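# Remove lens rear cap, place cap and lens on table

## Task

Pull the rear cap off the lens, leave the cap resting on the table top, and put the lens down on the table as well.

## Robot and tools

Robot: two 6-joint arms with parallel grippers, left_arm and right_arm. Each arm's base sits near the scene origin: left_arm at about (-0.043, +0.308, 0) m, right_arm at about (+0.044, -0.310, 0) m, both facing +x with almost no yaw. Scene frame: origin at table-top height midway between the arms, +x out over the table, +z up, left_arm on the +y side. Image left and right do not match arm names. A camera stand is fixed behind the arms.

Joint order, per arm: waist, shoulder, elbow, wrist pitch, wrist yaw, wrist roll, then gripper opening. Stated ranges in rad: waist -2.880 to 2.880, shoulder 0.000 to 3.142, elbow 0.000 to 3.019, wrist pitch -1.693 to 1.571, wrist yaw -1.571 to 1.571, wrist roll -2.094 to 2.094. Real ends may differ by up to 0.084 rad. Wrist yaw runs opposite to the URDF sign in everything you send and read. The opening is a scale from -1 (shut) to +1 (fully open, about 0.094 m pad gap).

A row is always 14 plain numbers: left_arm's 6 joint angles and opening, then right_arm's 6 and opening. Joint numbers are absolute target angles in radians, not offsets; the opening is an absolute command on the -1..1 scale. Send both arms even if only one should move; to keep an arm still, repeat its current Joint targets, and to leave a gripper alone repeat its current command (0 is a real command).

execute_actions(actions, cameras): actions is a list of actions; each action is a list of up to 15 rows, one per 1/30 s step; a short action keeps its final row until its 15 steps are used. An empty list just returns state and images. A target more than 0.084 rad beyond a joint's range, and beyond its current angle, gets the call refused; targets past the real end are clipped and the result may say "joint sent to its limit". Per step each joint target is held within a lead of the measured angle (waist and shoulder 0.716, elbow 0.645, wrist pitch 0.69, wrist yaw 1.84, wrist roll 3.24 rad), and if a row would move a gripper more than 110 mm from where it is, that arm's targets are scaled back. Long motions therefore need several actions; finish unfinished ones yourself.

move(target, speed, blend, opening_speed, blocking, cameras): target is one 14-number row or a list of up to 15 rows, all absolute joint angles and openings; the whole list shares 10 s. All joints interpolate together, so hands travel on curves, with no obstacle avoidance. speed is the top rate in rad/s of the joint with the farthest to go, 0.01 to 12.57, default 0.5 (one number or one per target). blend (rad) rounds corners at intermediate targets; 0 stops at each. opening_speed (per second on the -1..1 scale, at least 0.2) ramps the gripper; use it to close gently. blocking=false returns after about 0.5 s while the move continues; a new move then replaces it. The result adds a "move:" line: done, off_target (resting more than 0.035 rad from a target), moving, held or fault, possibly naming arms, plus limits=held if steps were withheld. Done does not mean no contact.

wait(seconds 0 to 10, cameras) lets time pass with the last command held. stop(cameras) brakes a running move. zoom_image(camera, region) enlarges part of the latest image from cam_high, cam_low, cam_left_wrist or cam_right_wrist; region is [x0, y0, x1, y1] in pixels, at most 504 by 504. read_manual(section, default "licences") only returns licence text. finished_scene(scene) ends the current scene, given by its number; it is final.

Results: end_effector_position (m) and end_effector_quat_wxyz are in that arm's own base frame, may be off by a few cm; the point lies between the pads about 1 cm behind the fingertips, fingers point along the gripper's +z and open along its y. Joint positions and Joint velocities list each arm's 6 joints (rad, rad/s) then pad gap (m). Joint targets shows what joints are driven to now. Tool commands shows current gripper commands. grip_measured is the opening reading on the command scale; it reads a little wide when empty and follows the command down to the force limit, so it will not reveal a touch. Joint torques are raw drive outputs including gravity, with offsets and noise; numbers 3 and 4 wrap at ±28 N m. "joint command not followed" means the clearance check altered steps. Cameras: cam_high, cam_low, cam_left_wrist, cam_right_wrist, each 896x504.

Gripping: to grasp, command an opening somewhat below the object's width as read at first contact (more for small, round or soft items); pads press at about 50 to 64 N. To release, command well above grip_measured.

Avoid: letting the lens or cap fall, drop from height or leave the table; releasing a part while it moves; fast collisions with the table or fixed items; any contact or squeeze between the two arms, including one gripper closing on the other's fingers. Loose objects may be nudged now and then. Holding loads, reaching far out or pushing against something unreachable heats motors; a MOTOR HOT line warns near 85 °C, and at 100 °C an OVER-TEMPERATURE FAULT drops that arm for 30 s or more.

Each tool is called after "Request:" by a JSON object that holds its "method" and its "body".

## Session

Request:
{"method": "execute_actions", "body": {"actions": []}}

Scene clock: 0.00 s.
left_arm: end_effector_position=(+0.2610, -0.3546, +0.2430) grip_measured=+1.000 end_effector_quat_wxyz=(-0.027, -0.474, +0.877, +0.075) | right_arm: end_effector_position=(+0.2120, +0.0960, +0.1624) grip_measured=+1.000 end_effector_quat_wxyz=(+0.233, +0.149, +0.955, +0.112)
Joint positions: left_arm=[-0.923 1.592 1.54 -1.676 -0.031 -1.912 0.094] | right_arm=[0.506 0.527 0.522 -1.052 -0.105 0.787 0.094]
Joint velocities: within noise
Joint torques (N m): no reading
Heat: left arm: hottest wrist roll 31 °C; right arm: hottest elbow 37 °C.
Joint targets: left_arm=[-0.923 1.593 1.564 -1.676 -0.031 -1.912] | right_arm=[0.506 0.528 0.554 -1.049 -0.105 0.787]
Tool commands: left_gripper/opening=+1.0 right_gripper/opening=+1.0

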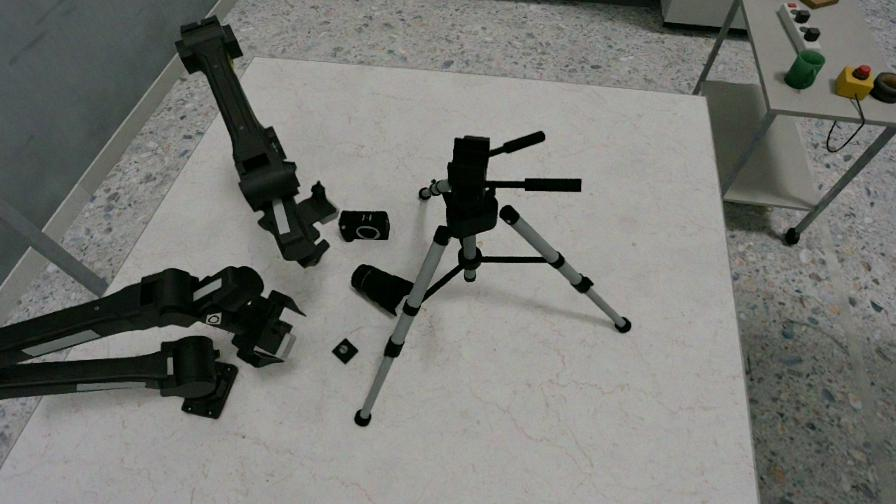

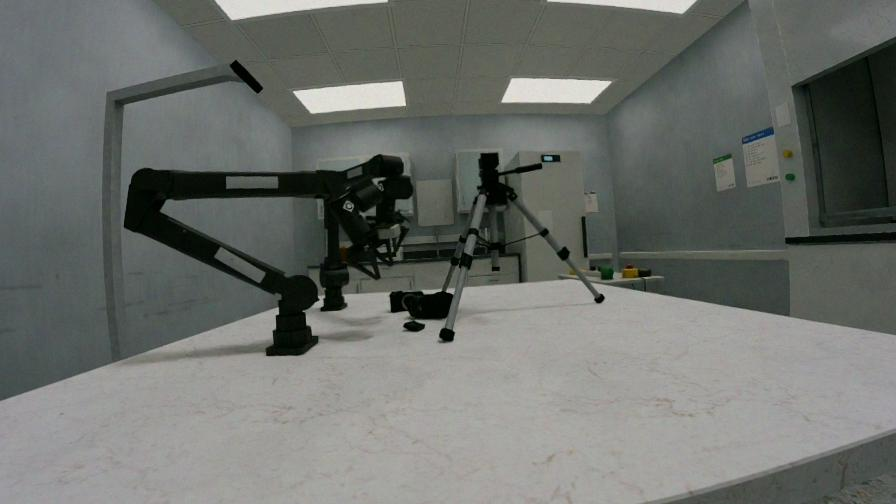

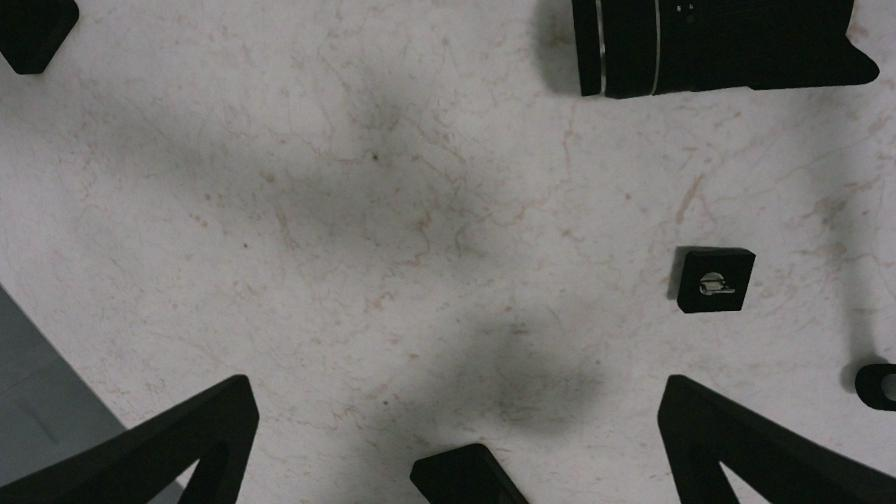

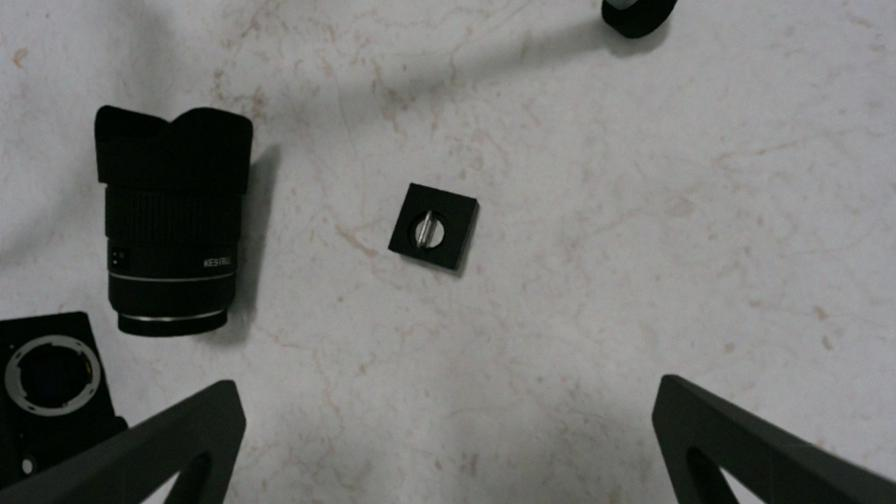

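Request:
{"method": "zoom_image", "body": {"camera": "cam_right_wrist", "region": [60, 80, 300, 360]}}

Request:
{"method": "zoom_image", "body": {"camera": "cam_high", "region": [230, 130, 480, 440]}}

Request:
{"method": "zoom_image", "body": {"camera": "cam_low", "region": [260, 140, 620, 360]}}

Scaled by 1.800.

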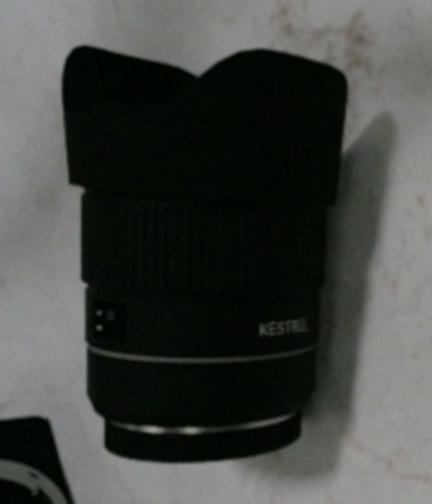

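Scaled by 1.626.

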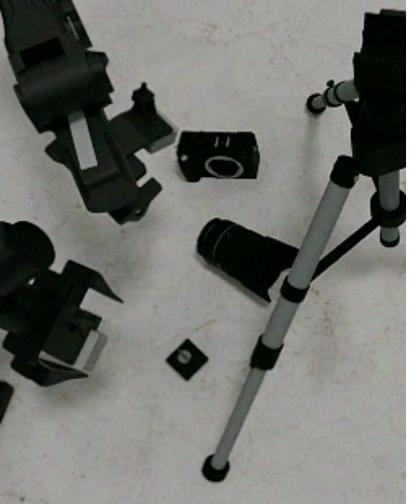

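Scaled by 1.400.

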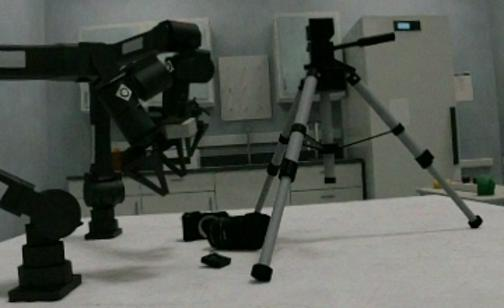

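Request:
{"method": "zoom_image", "body": {"camera": "cam_low", "region": [80, 40, 460, 380]}}

Request:
{"method": "zoom_image", "body": {"camera": "cam_high", "region": [0, 0, 330, 440]}}

Scaled by 1.326.

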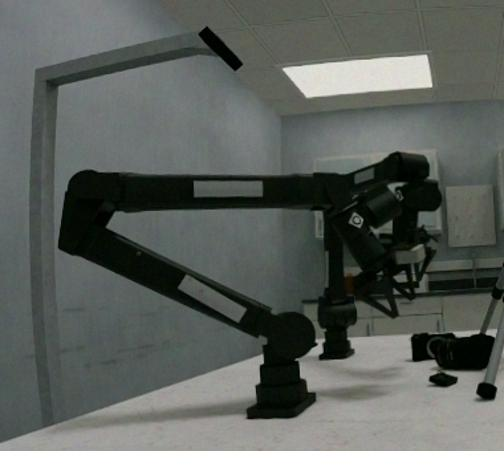

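Scaled by 1.145.

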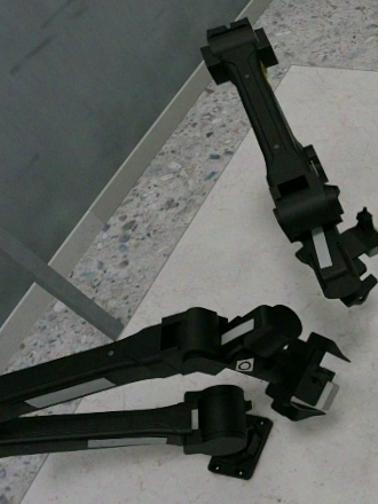

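Request:
{"method": "move", "body": {"target": [-0.6,0.583,0.70,-0.72,0,0,1,0.506,0.528,0.554,-1.049,-0.105,0.787,1]}}

Scene clock: 321.80 s.
left_arm: end_effector_position=(+0.2656, -0.1874, +0.2954) grip_measured=+1.000 end_effector_quat_wxyz=(+0.433, +0.265, +0.850, -0.140) | right_arm: end_effector_position=(+0.2120, +0.0960, +0.1624) grip_measured=+1.000 end_effector_quat_wxyz=(+0.233, +0.149, +0.955, +0.112)
Joint positions: left_arm=[-0.611 0.588 0.702 -0.739 -0.004 -0.009 0.094] | right_arm=[0.506 0.527 0.522 -1.052 -0.105 0.787 0.094]
Joint velocities: within noise
Joint torques (N m): left_arm=[-0.32 -1.73 9.68 2.8 0.3 0.09] | right_arm=[-0.79 -0.26 11.55 1.22 -0.04 0.01]
Heat: left arm: hottest elbow 39 °C; right arm: hottest elbow 48 °C.
Joint targets: left_arm=[-0.600 0.583 0.700 -0.720 0.000 0.000] | right_arm=[0.506 0.528 0.554 -1.049 -0.105 0.787]
move: done

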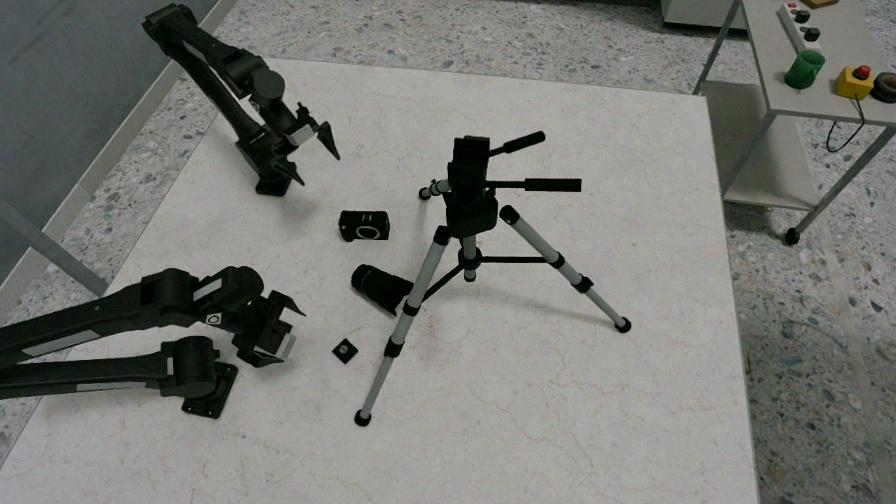

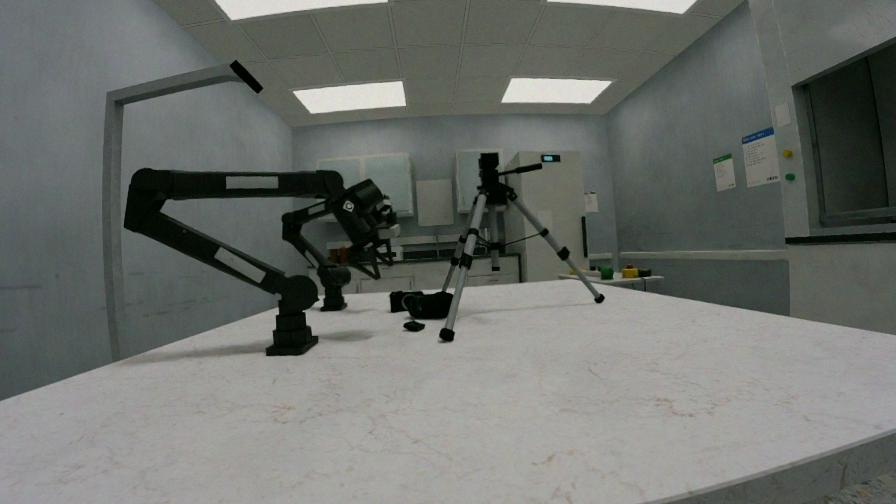

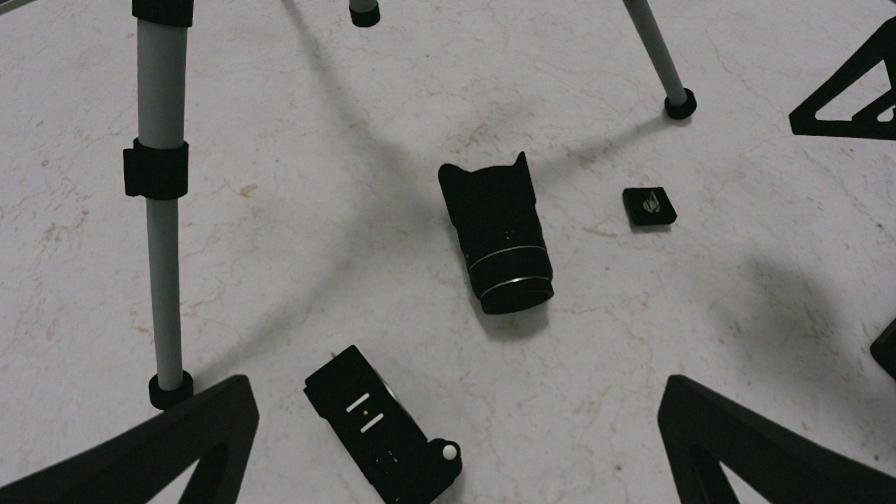

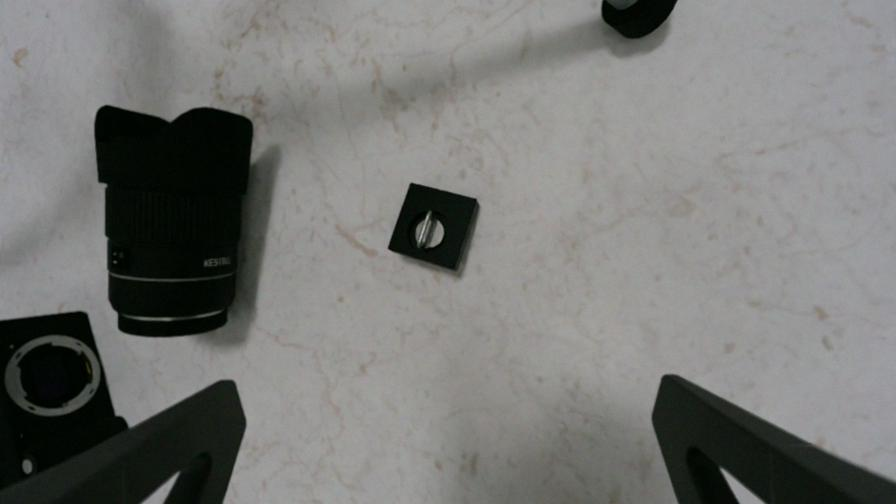

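Request:
{"method": "zoom_image", "body": {"camera": "cam_left_wrist", "region": [420, 140, 580, 340]}}

Scaled by 2.520.

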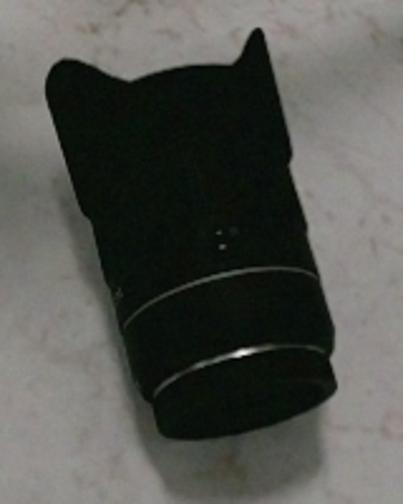

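Request:
{"method": "move", "body": {"target": [-0.6,0.583,0.70,-0.72,0,0,1,0.745,1.506,1.21,-1.265,0,1.06,1]}}

Scene clock: 346.27 s.
left_arm: end_effector_position=(+0.2657, -0.1874, +0.2954) grip_measured=+1.000 end_effector_quat_wxyz=(+0.434, +0.265, +0.850, -0.140) | right_arm: end_effector_position=(+0.3040, +0.2764, +0.1296) grip_measured=+1.000 end_effector_quat_wxyz=(-0.013, +0.154, +0.988, -0.019)
Joint positions: left_arm=[-0.611 0.588 0.702 -0.738 -0.004 -0.008 0.094] | right_arm=[0.74 1.506 1.144 -1.254 -0.003 1.05 0.094]
Joint velocities: within noise
Joint torques (N m): left_arm=[-0.32 -1.55 9.76 2.74 0.3 0.09] | right_arm=[0.26 -12.63 12.78 -0.2 0.18 0.1]
Heat: left arm: hottest elbow 40 °C; right arm: hottest elbow 49 °C.
Joint targets: left_arm=[-0.600 0.583 0.700 -0.720 0.000 0.000] | right_arm=[0.745 1.506 1.210 -1.265 0.000 1.060]
move: off_target (right_arm); right_arm: the elbow is farthest, 0.066 rad from its target

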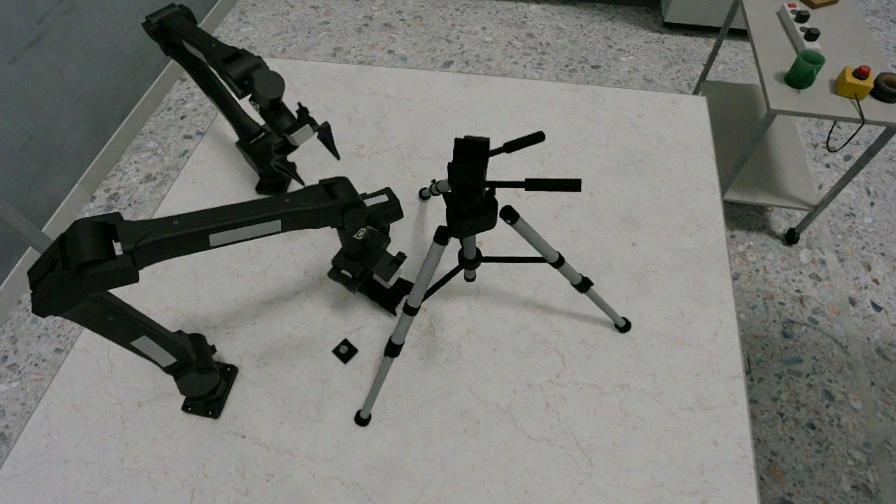

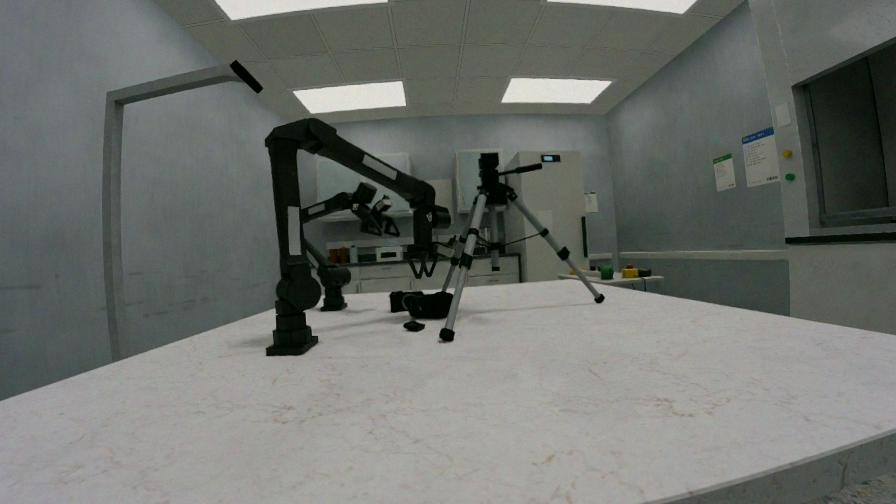

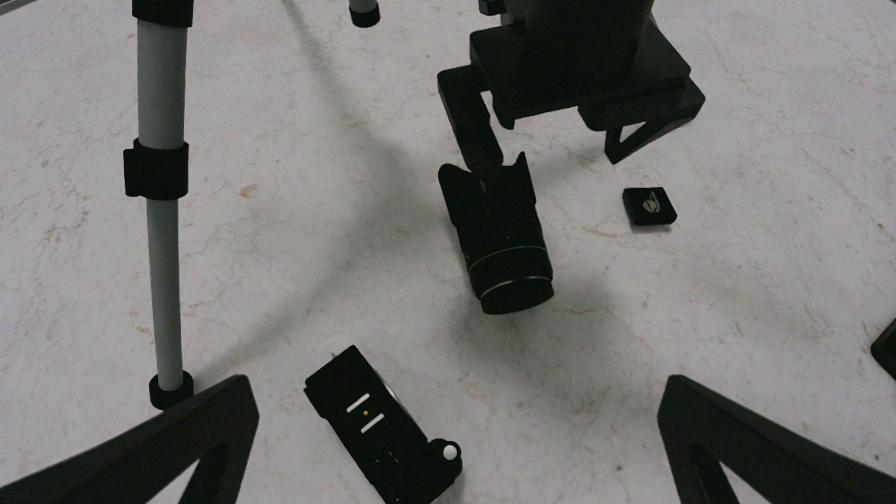

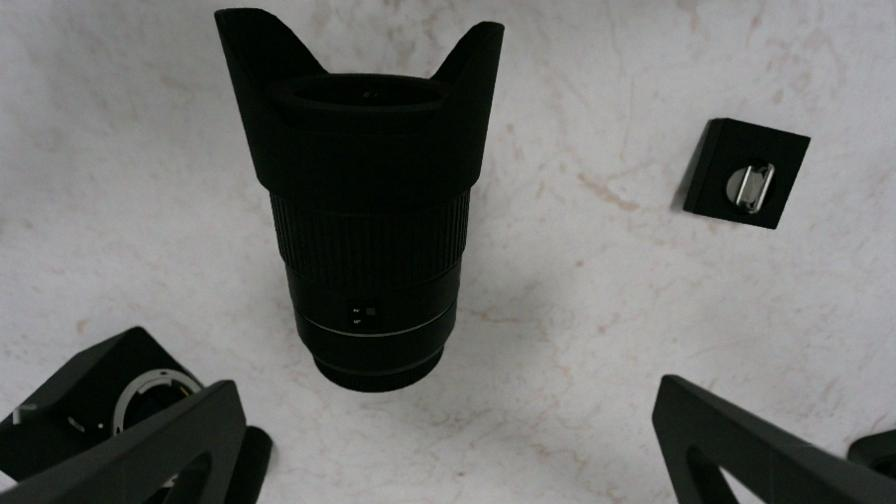

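Request:
{"method": "move", "body": {"target": [-0.6,0.583,0.70,-0.72,0,0,1,0.757,1.540,1.244,-1.225,0.003,1.106,1]}}

Scene clock: 402.90 s.
left_arm: end_effector_position=(+0.2657, -0.1874, +0.2954) grip_measured=+1.000 end_effector_quat_wxyz=(+0.434, +0.265, +0.850, -0.140) | right_arm: end_effector_position=(+0.3134, +0.2916, +0.1309) grip_measured=+1.000 end_effector_quat_wxyz=(-0.006, +0.172, +0.985, -0.009)
Joint positions: left_arm=[-0.611 0.588 0.702 -0.738 -0.004 -0.008 0.094] | right_arm=[0.751 1.533 1.178 -1.238 -0.001 1.096 0.094]
Joint velocities: within noise
Joint torques (N m): left_arm=[-0.26 -1.73 9.78 2.78 0.3 0.08] | right_arm=[0.03 -12.63 12.68 0.57 0.19 0.18]
Heat: left arm: hottest elbow 41 °C; right arm: hottest elbow 53 °C.
Joint targets: left_arm=[-0.600 0.583 0.700 -0.720 0.000 0.000] | right_arm=[0.757 1.540 1.244 -1.225 0.003 1.106]
move: off_target (right_arm); right_arm: the elbow is farthest, 0.066 rad from its target

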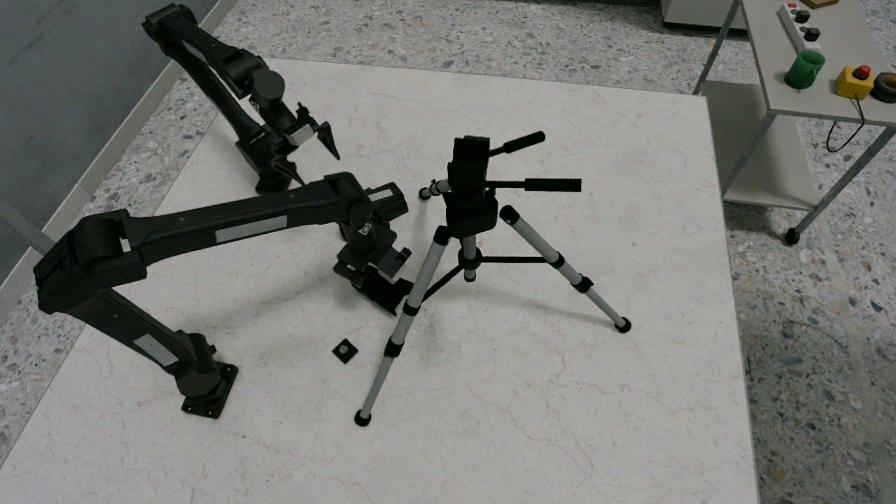

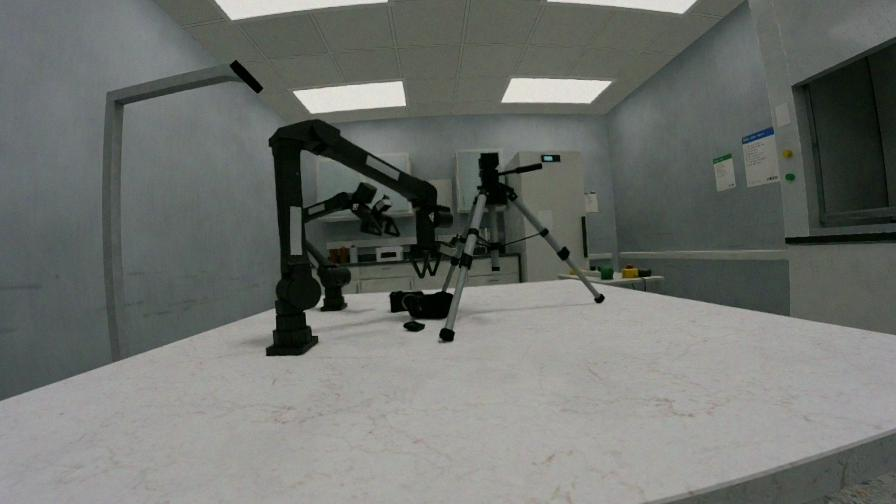

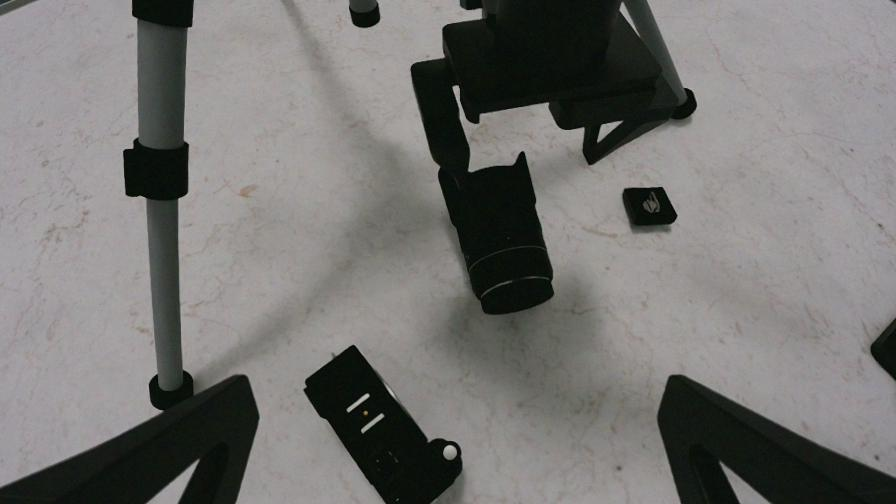

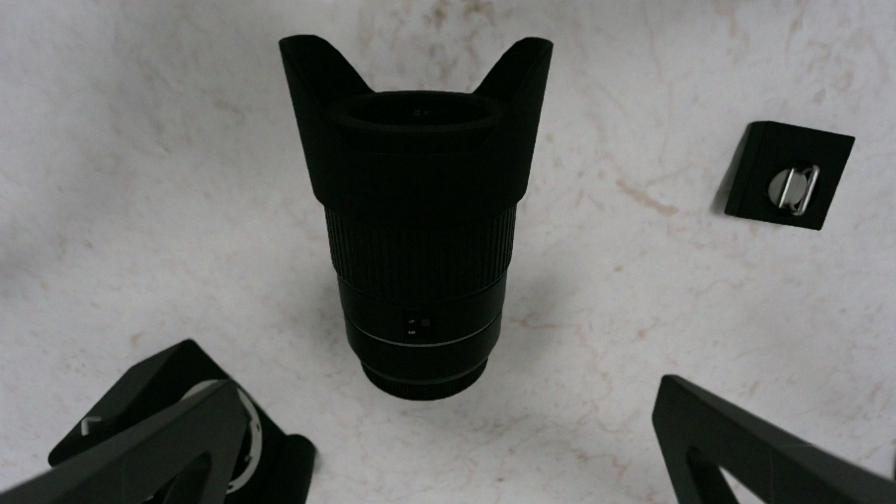

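Request:
{"method": "move", "body": {"target": [[-0.6,0.583,0.70,-0.72,0,0,1,0.761,1.549,1.252,-1.203,0.003,1.106,1],[-0.6,0.583,0.70,-0.72,0,0,1,0.761,1.612,1.168,-1.055,0.003,1.106,1]], "speed": 0.3}}

Scene clock: 433.53 s.
left_arm: end_effector_position=(+0.2657, -0.1874, +0.2954) grip_measured=+1.000 end_effector_quat_wxyz=(+0.434, +0.265, +0.850, -0.140) | right_arm: end_effector_position=(+0.3427, +0.3211, +0.1011) grip_measured=+1.000 end_effector_quat_wxyz=(+0.023, +0.170, +0.985, +0.030)
Joint positions: left_arm=[-0.611 0.588 0.702 -0.738 -0.004 -0.008 0.094] | right_arm=[0.754 1.607 1.18 -1.069 -0.001 1.096 0.094]
Joint velocities: within noise
Joint torques (N m): left_arm=[-0.15 -1.55 9.78 2.78 0.32 0.08] | right_arm=[0.5 -13.8 7.01 1.18 0.16 0.13]
Heat: left arm: hottest elbow 41 °C; right arm: hottest elbow 52 °C.
Joint targets: left_arm=[-0.600 0.583 0.700 -0.720 0.000 0.000] | right_arm=[0.761 1.612 1.168 -1.055 0.003 1.106]
move: done

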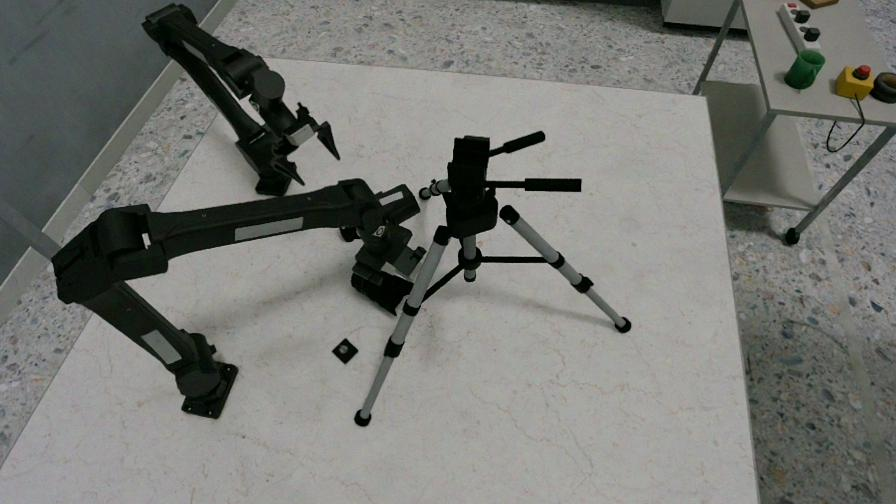

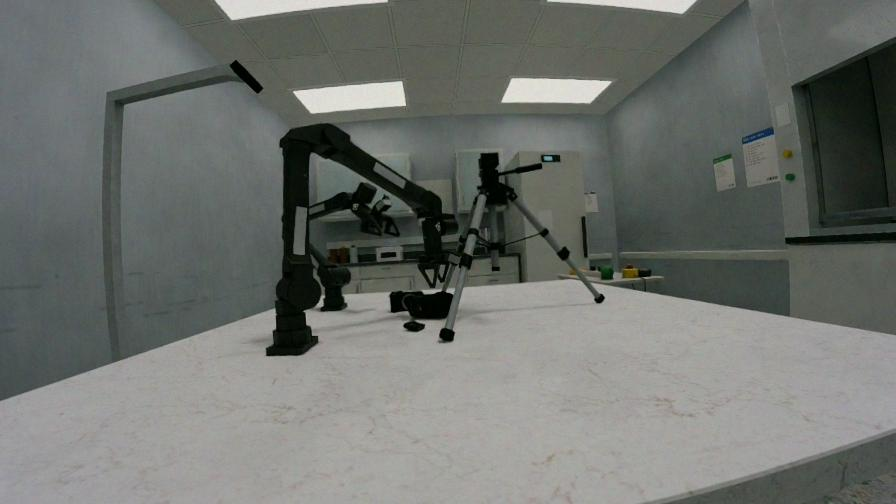

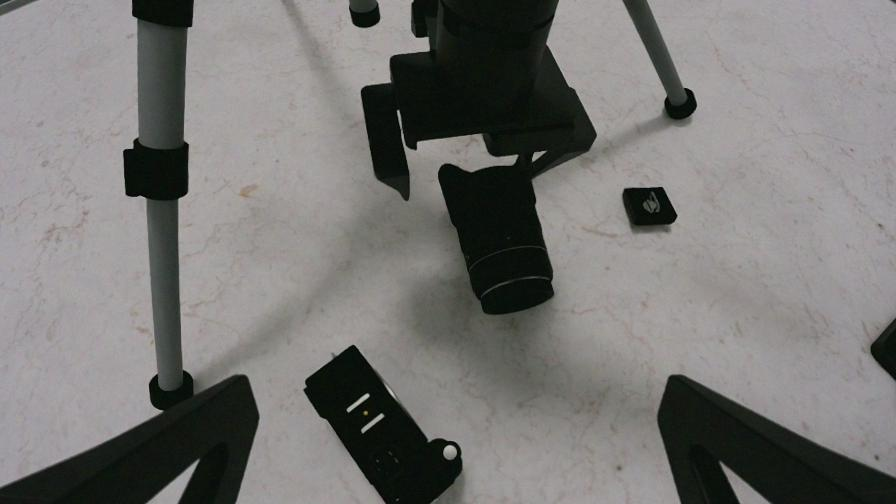

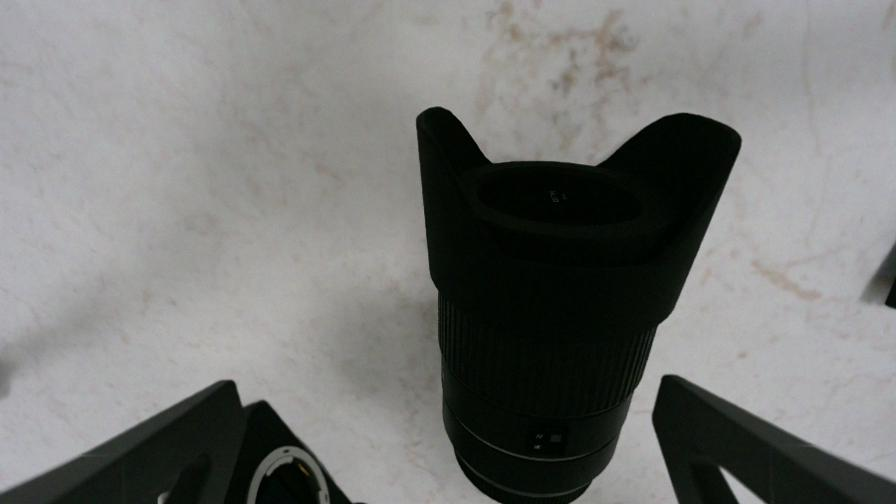

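Request:
{"method": "move", "body": {"target": [-0.6,0.583,0.70,-0.72,0,0,1,0.761,1.597,1.104,-1.082,0.003,1.106,1], "speed": 0.3, "cameras": ["cam_right_wrist","cam_left_wrist"]}}

Scene clock: 446.47 s.
left_arm: end_effector_position=(+0.2657, -0.1874, +0.2954) grip_measured=+1.000 end_effector_quat_wxyz=(+0.434, +0.265, +0.850, -0.140) | right_arm: end_effector_position=(+0.3225, +0.3021, +0.0782) grip_measured=+1.000 end_effector_quat_wxyz=(+0.003, +0.170, +0.985, +0.003)
Joint positions: left_arm=[-0.611 0.588 0.702 -0.738 -0.004 -0.008 0.094] | right_arm=[0.754 1.607 1.115 -1.071 -0.001 1.097 0.094]
Joint velocities: within noise
Joint torques (N m): left_arm=[-0.38 -1.44 9.74 2.74 0.31 0.09] | right_arm=[0.73 -14.04 6.53 -0.18 0.12 0.16]
Heat: left arm: hottest elbow 41 °C; right arm: hottest elbow 50 °C.
Joint targets: left_arm=[-0.600 0.583 0.700 -0.720 0.000 0.000] | right_arm=[0.761 1.597 1.104 -1.082 0.003 1.106]
move: done
Images, in order (width x height): cam_left_wrist 896x504, cam_right_wrist 896x504.

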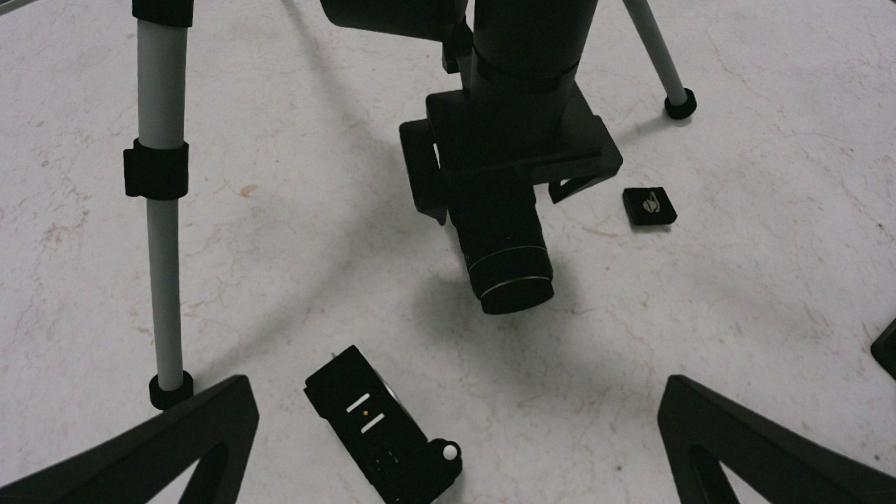

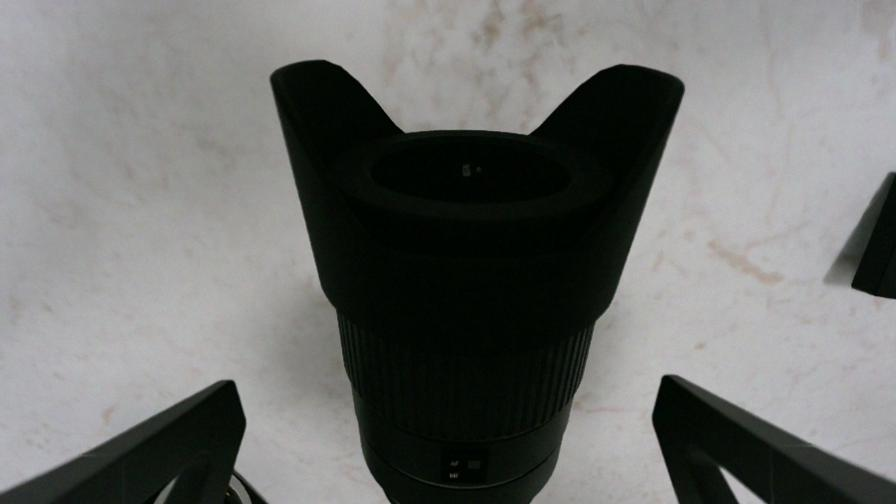

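Request:
{"method": "move", "body": {"target": [-0.6,0.583,0.70,-0.72,0,0,1,0.779,1.588,1.068,-1.040,0.003,1.125,1], "speed": 0.3, "cameras": ["cam_right_wrist","cam_left_wrist"]}}

Scene clock: 471.77 s.
left_arm: end_effector_position=(+0.2657, -0.1874, +0.2954) grip_measured=+1.000 end_effector_quat_wxyz=(+0.434, +0.265, +0.850, -0.140) | right_arm: end_effector_position=(+0.3092, +0.3008, +0.0678) grip_measured=+1.000 end_effector_quat_wxyz=(-0.001, +0.170, +0.985, -0.002)
Joint positions: left_arm=[-0.611 0.588 0.702 -0.738 -0.004 -0.008 0.094] | right_arm=[0.773 1.603 1.079 -1.053 0 1.115 0.094]
Joint velocities: within noise
Joint torques (N m): left_arm=[-0.26 -1.73 9.73 2.8 0.3 0.09] | right_arm=[0.67 -15.5 6.68 0.69 0.11 0.13]
Heat: left arm: hottest elbow 41 °C; right arm: hottest elbow 47 °C.
Joint targets: left_arm=[-0.600 0.583 0.700 -0.720 0.000 0.000] | right_arm=[0.779 1.588 1.068 -1.040 0.003 1.125]
move: done
Images, in order (width x height): cam_left_wrist 896x504, cam_right_wrist 896x504.

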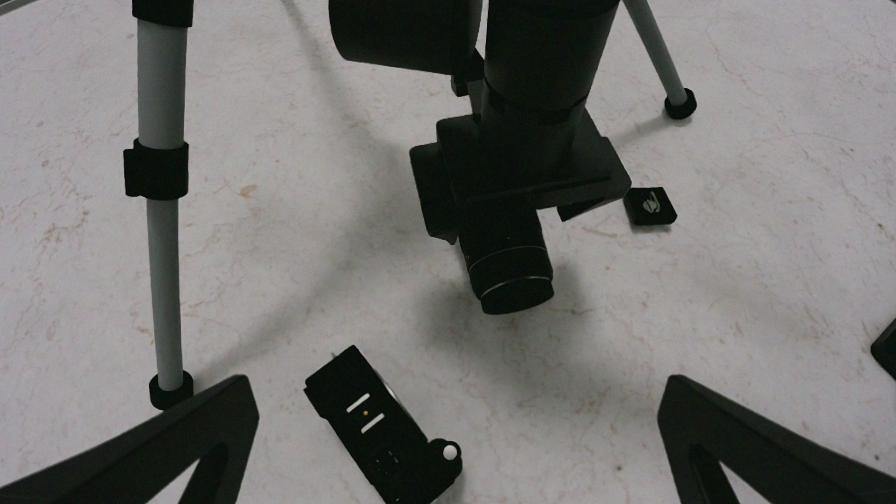

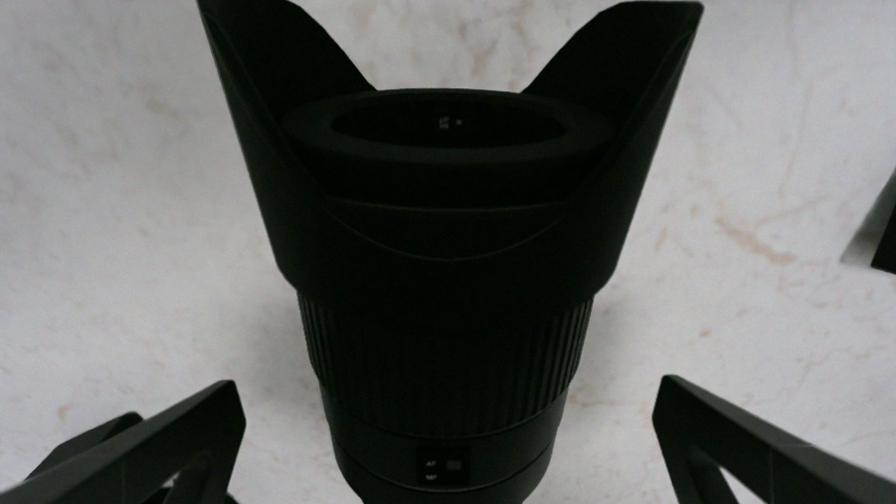

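Request:
{"method": "move", "body": {"target": [-0.6,0.583,0.70,-0.72,0,0,1,0.779,1.656,1.024,-0.943,0.003,1.125,1], "speed": 0.1, "cameras": ["cam_right_wrist","cam_left_wrist","cam_low"]}}

Scene clock: 483.43 s.
left_arm: end_effector_position=(+0.2657, -0.1874, +0.2954) grip_measured=+1.000 end_effector_quat_wxyz=(+0.434, +0.265, +0.850, -0.140) | right_arm: end_effector_position=(+0.3092, +0.3009, +0.0348) grip_measured=+1.000 end_effector_quat_wxyz=(+0.000, +0.170, +0.985, +0.000)
Joint positions: left_arm=[-0.611 0.588 0.702 -0.738 -0.004 -0.008 0.094] | right_arm=[0.773 1.649 1.035 -0.956 0 1.115 0.094]
Joint velocities: within noise
Joint torques (N m): left_arm=[-0.62 -1.67 9.76 2.74 0.29 0.09] | right_arm=[0.79 -13.16 5.94 0.77 0.13 0.16]
Heat: left arm: hottest elbow 42 °C; right arm: hottest elbow 46 °C.
Joint targets: left_arm=[-0.600 0.583 0.700 -0.720 0.000 0.000] | right_arm=[0.779 1.656 1.024 -0.943 0.003 1.125]
move: done
Images, in order (width x height): cam_low 896x504, cam_left_wrist 896x504, cam_right_wrist 896x504.

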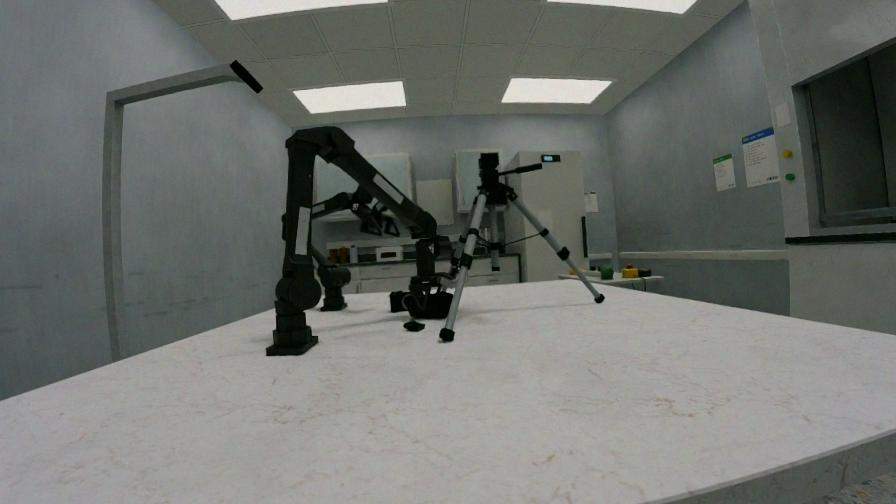

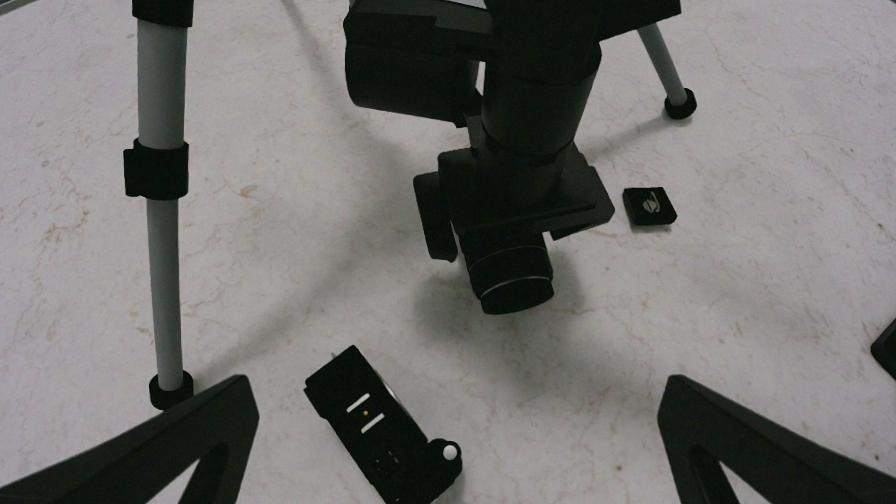

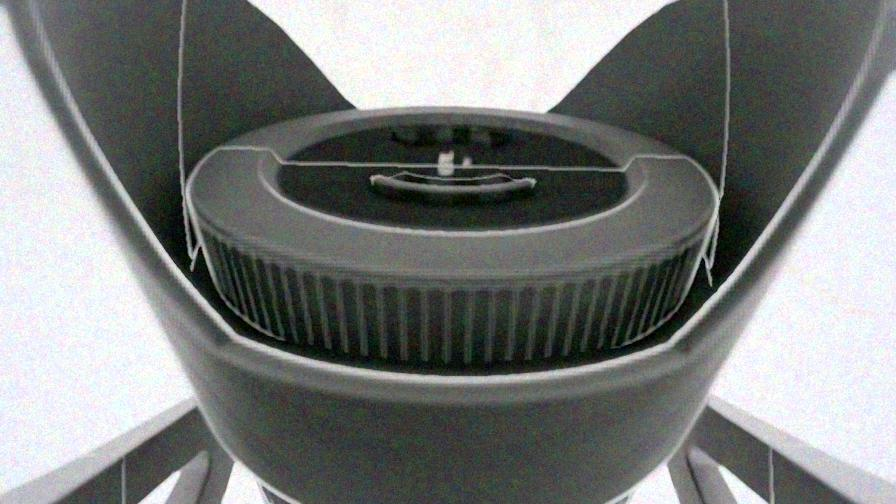

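Request:
{"method": "move", "body": {"target": [-0.6,0.583,0.70,-0.72,0,0,1,0.779,1.656,1.024,-0.943,0.003,1.125,0.3], "opening_speed": 0.3, "cameras": ["cam_right_wrist","cam_left_wrist","cam_low"]}}

Scene clock: 495.33 s.
left_arm: end_effector_position=(+0.2657, -0.1874, +0.2954) grip_measured=+1.000 end_effector_quat_wxyz=(+0.434, +0.265, +0.850, -0.140) | right_arm: end_effector_position=(+0.3094, +0.3010, +0.0348) grip_measured=+0.526 end_effector_quat_wxyz=(+0.001, +0.171, +0.985, +0.001)
Joint positions: left_arm=[-0.611 0.588 0.702 -0.738 -0.004 -0.008 0.094] | right_arm=[0.773 1.649 1.035 -0.955 0 1.116 0.072]
Joint velocities: within noise
Joint torques (N m): left_arm=[-0.38 -1.61 9.78 2.78 0.31 0.09] | right_arm=[0.03 -13.16 6.17 0.81 0.12 0.18]
Heat: left arm: hottest elbow 42 °C; right arm: hottest elbow 45 °C.
Joint targets: left_arm=[-0.600 0.583 0.700 -0.720 0.000 0.000] | right_arm=[0.779 1.656 1.024 -0.943 0.003 1.125]
move: done
Images, in order (width x height): cam_low 896x504, cam_left_wrist 896x504, cam_right_wrist 896x504.

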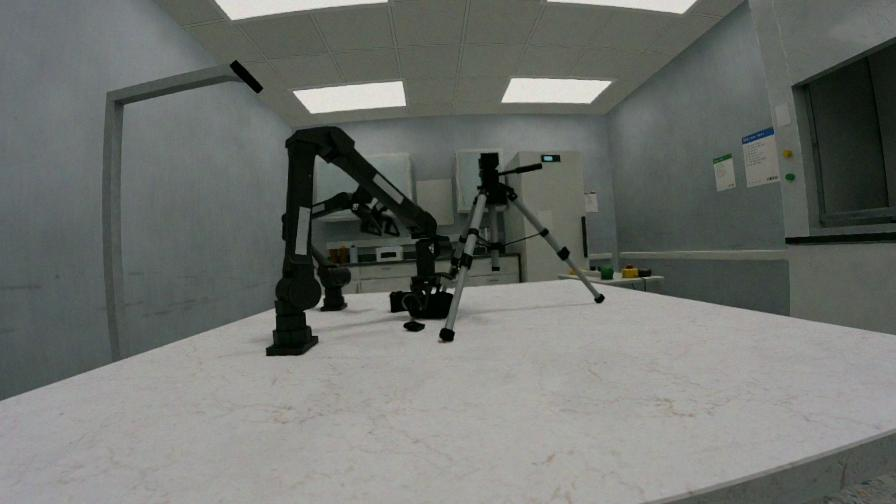

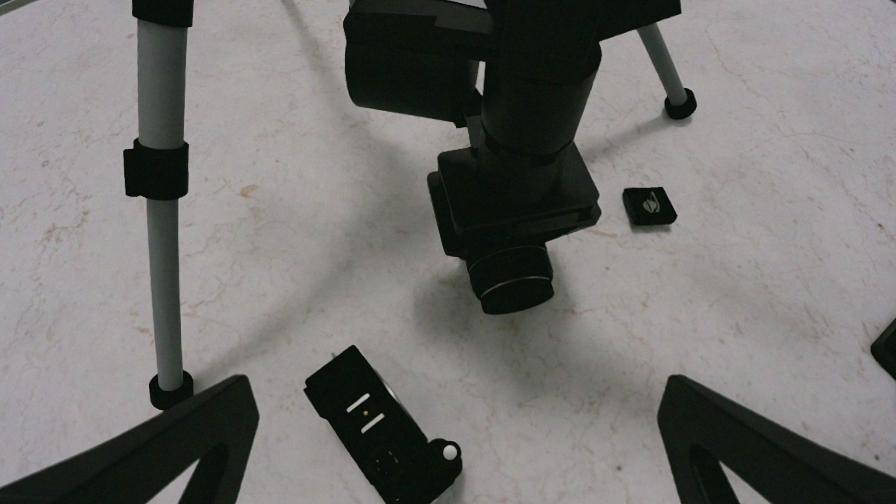

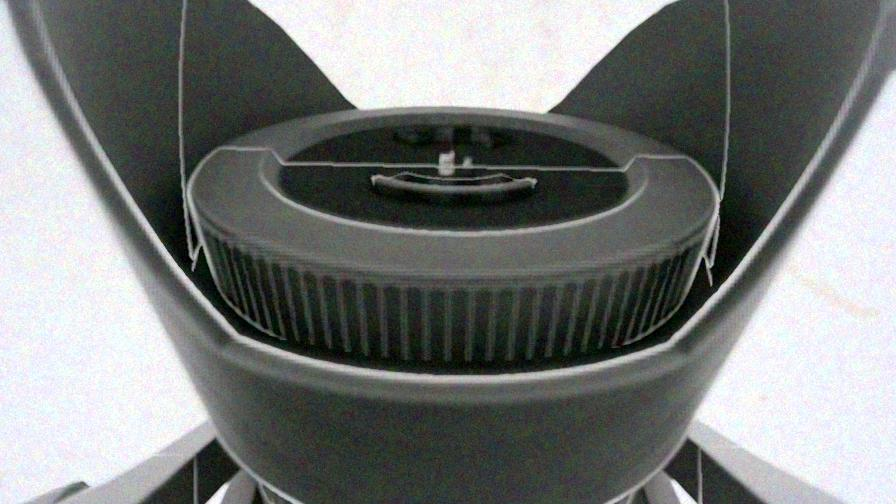

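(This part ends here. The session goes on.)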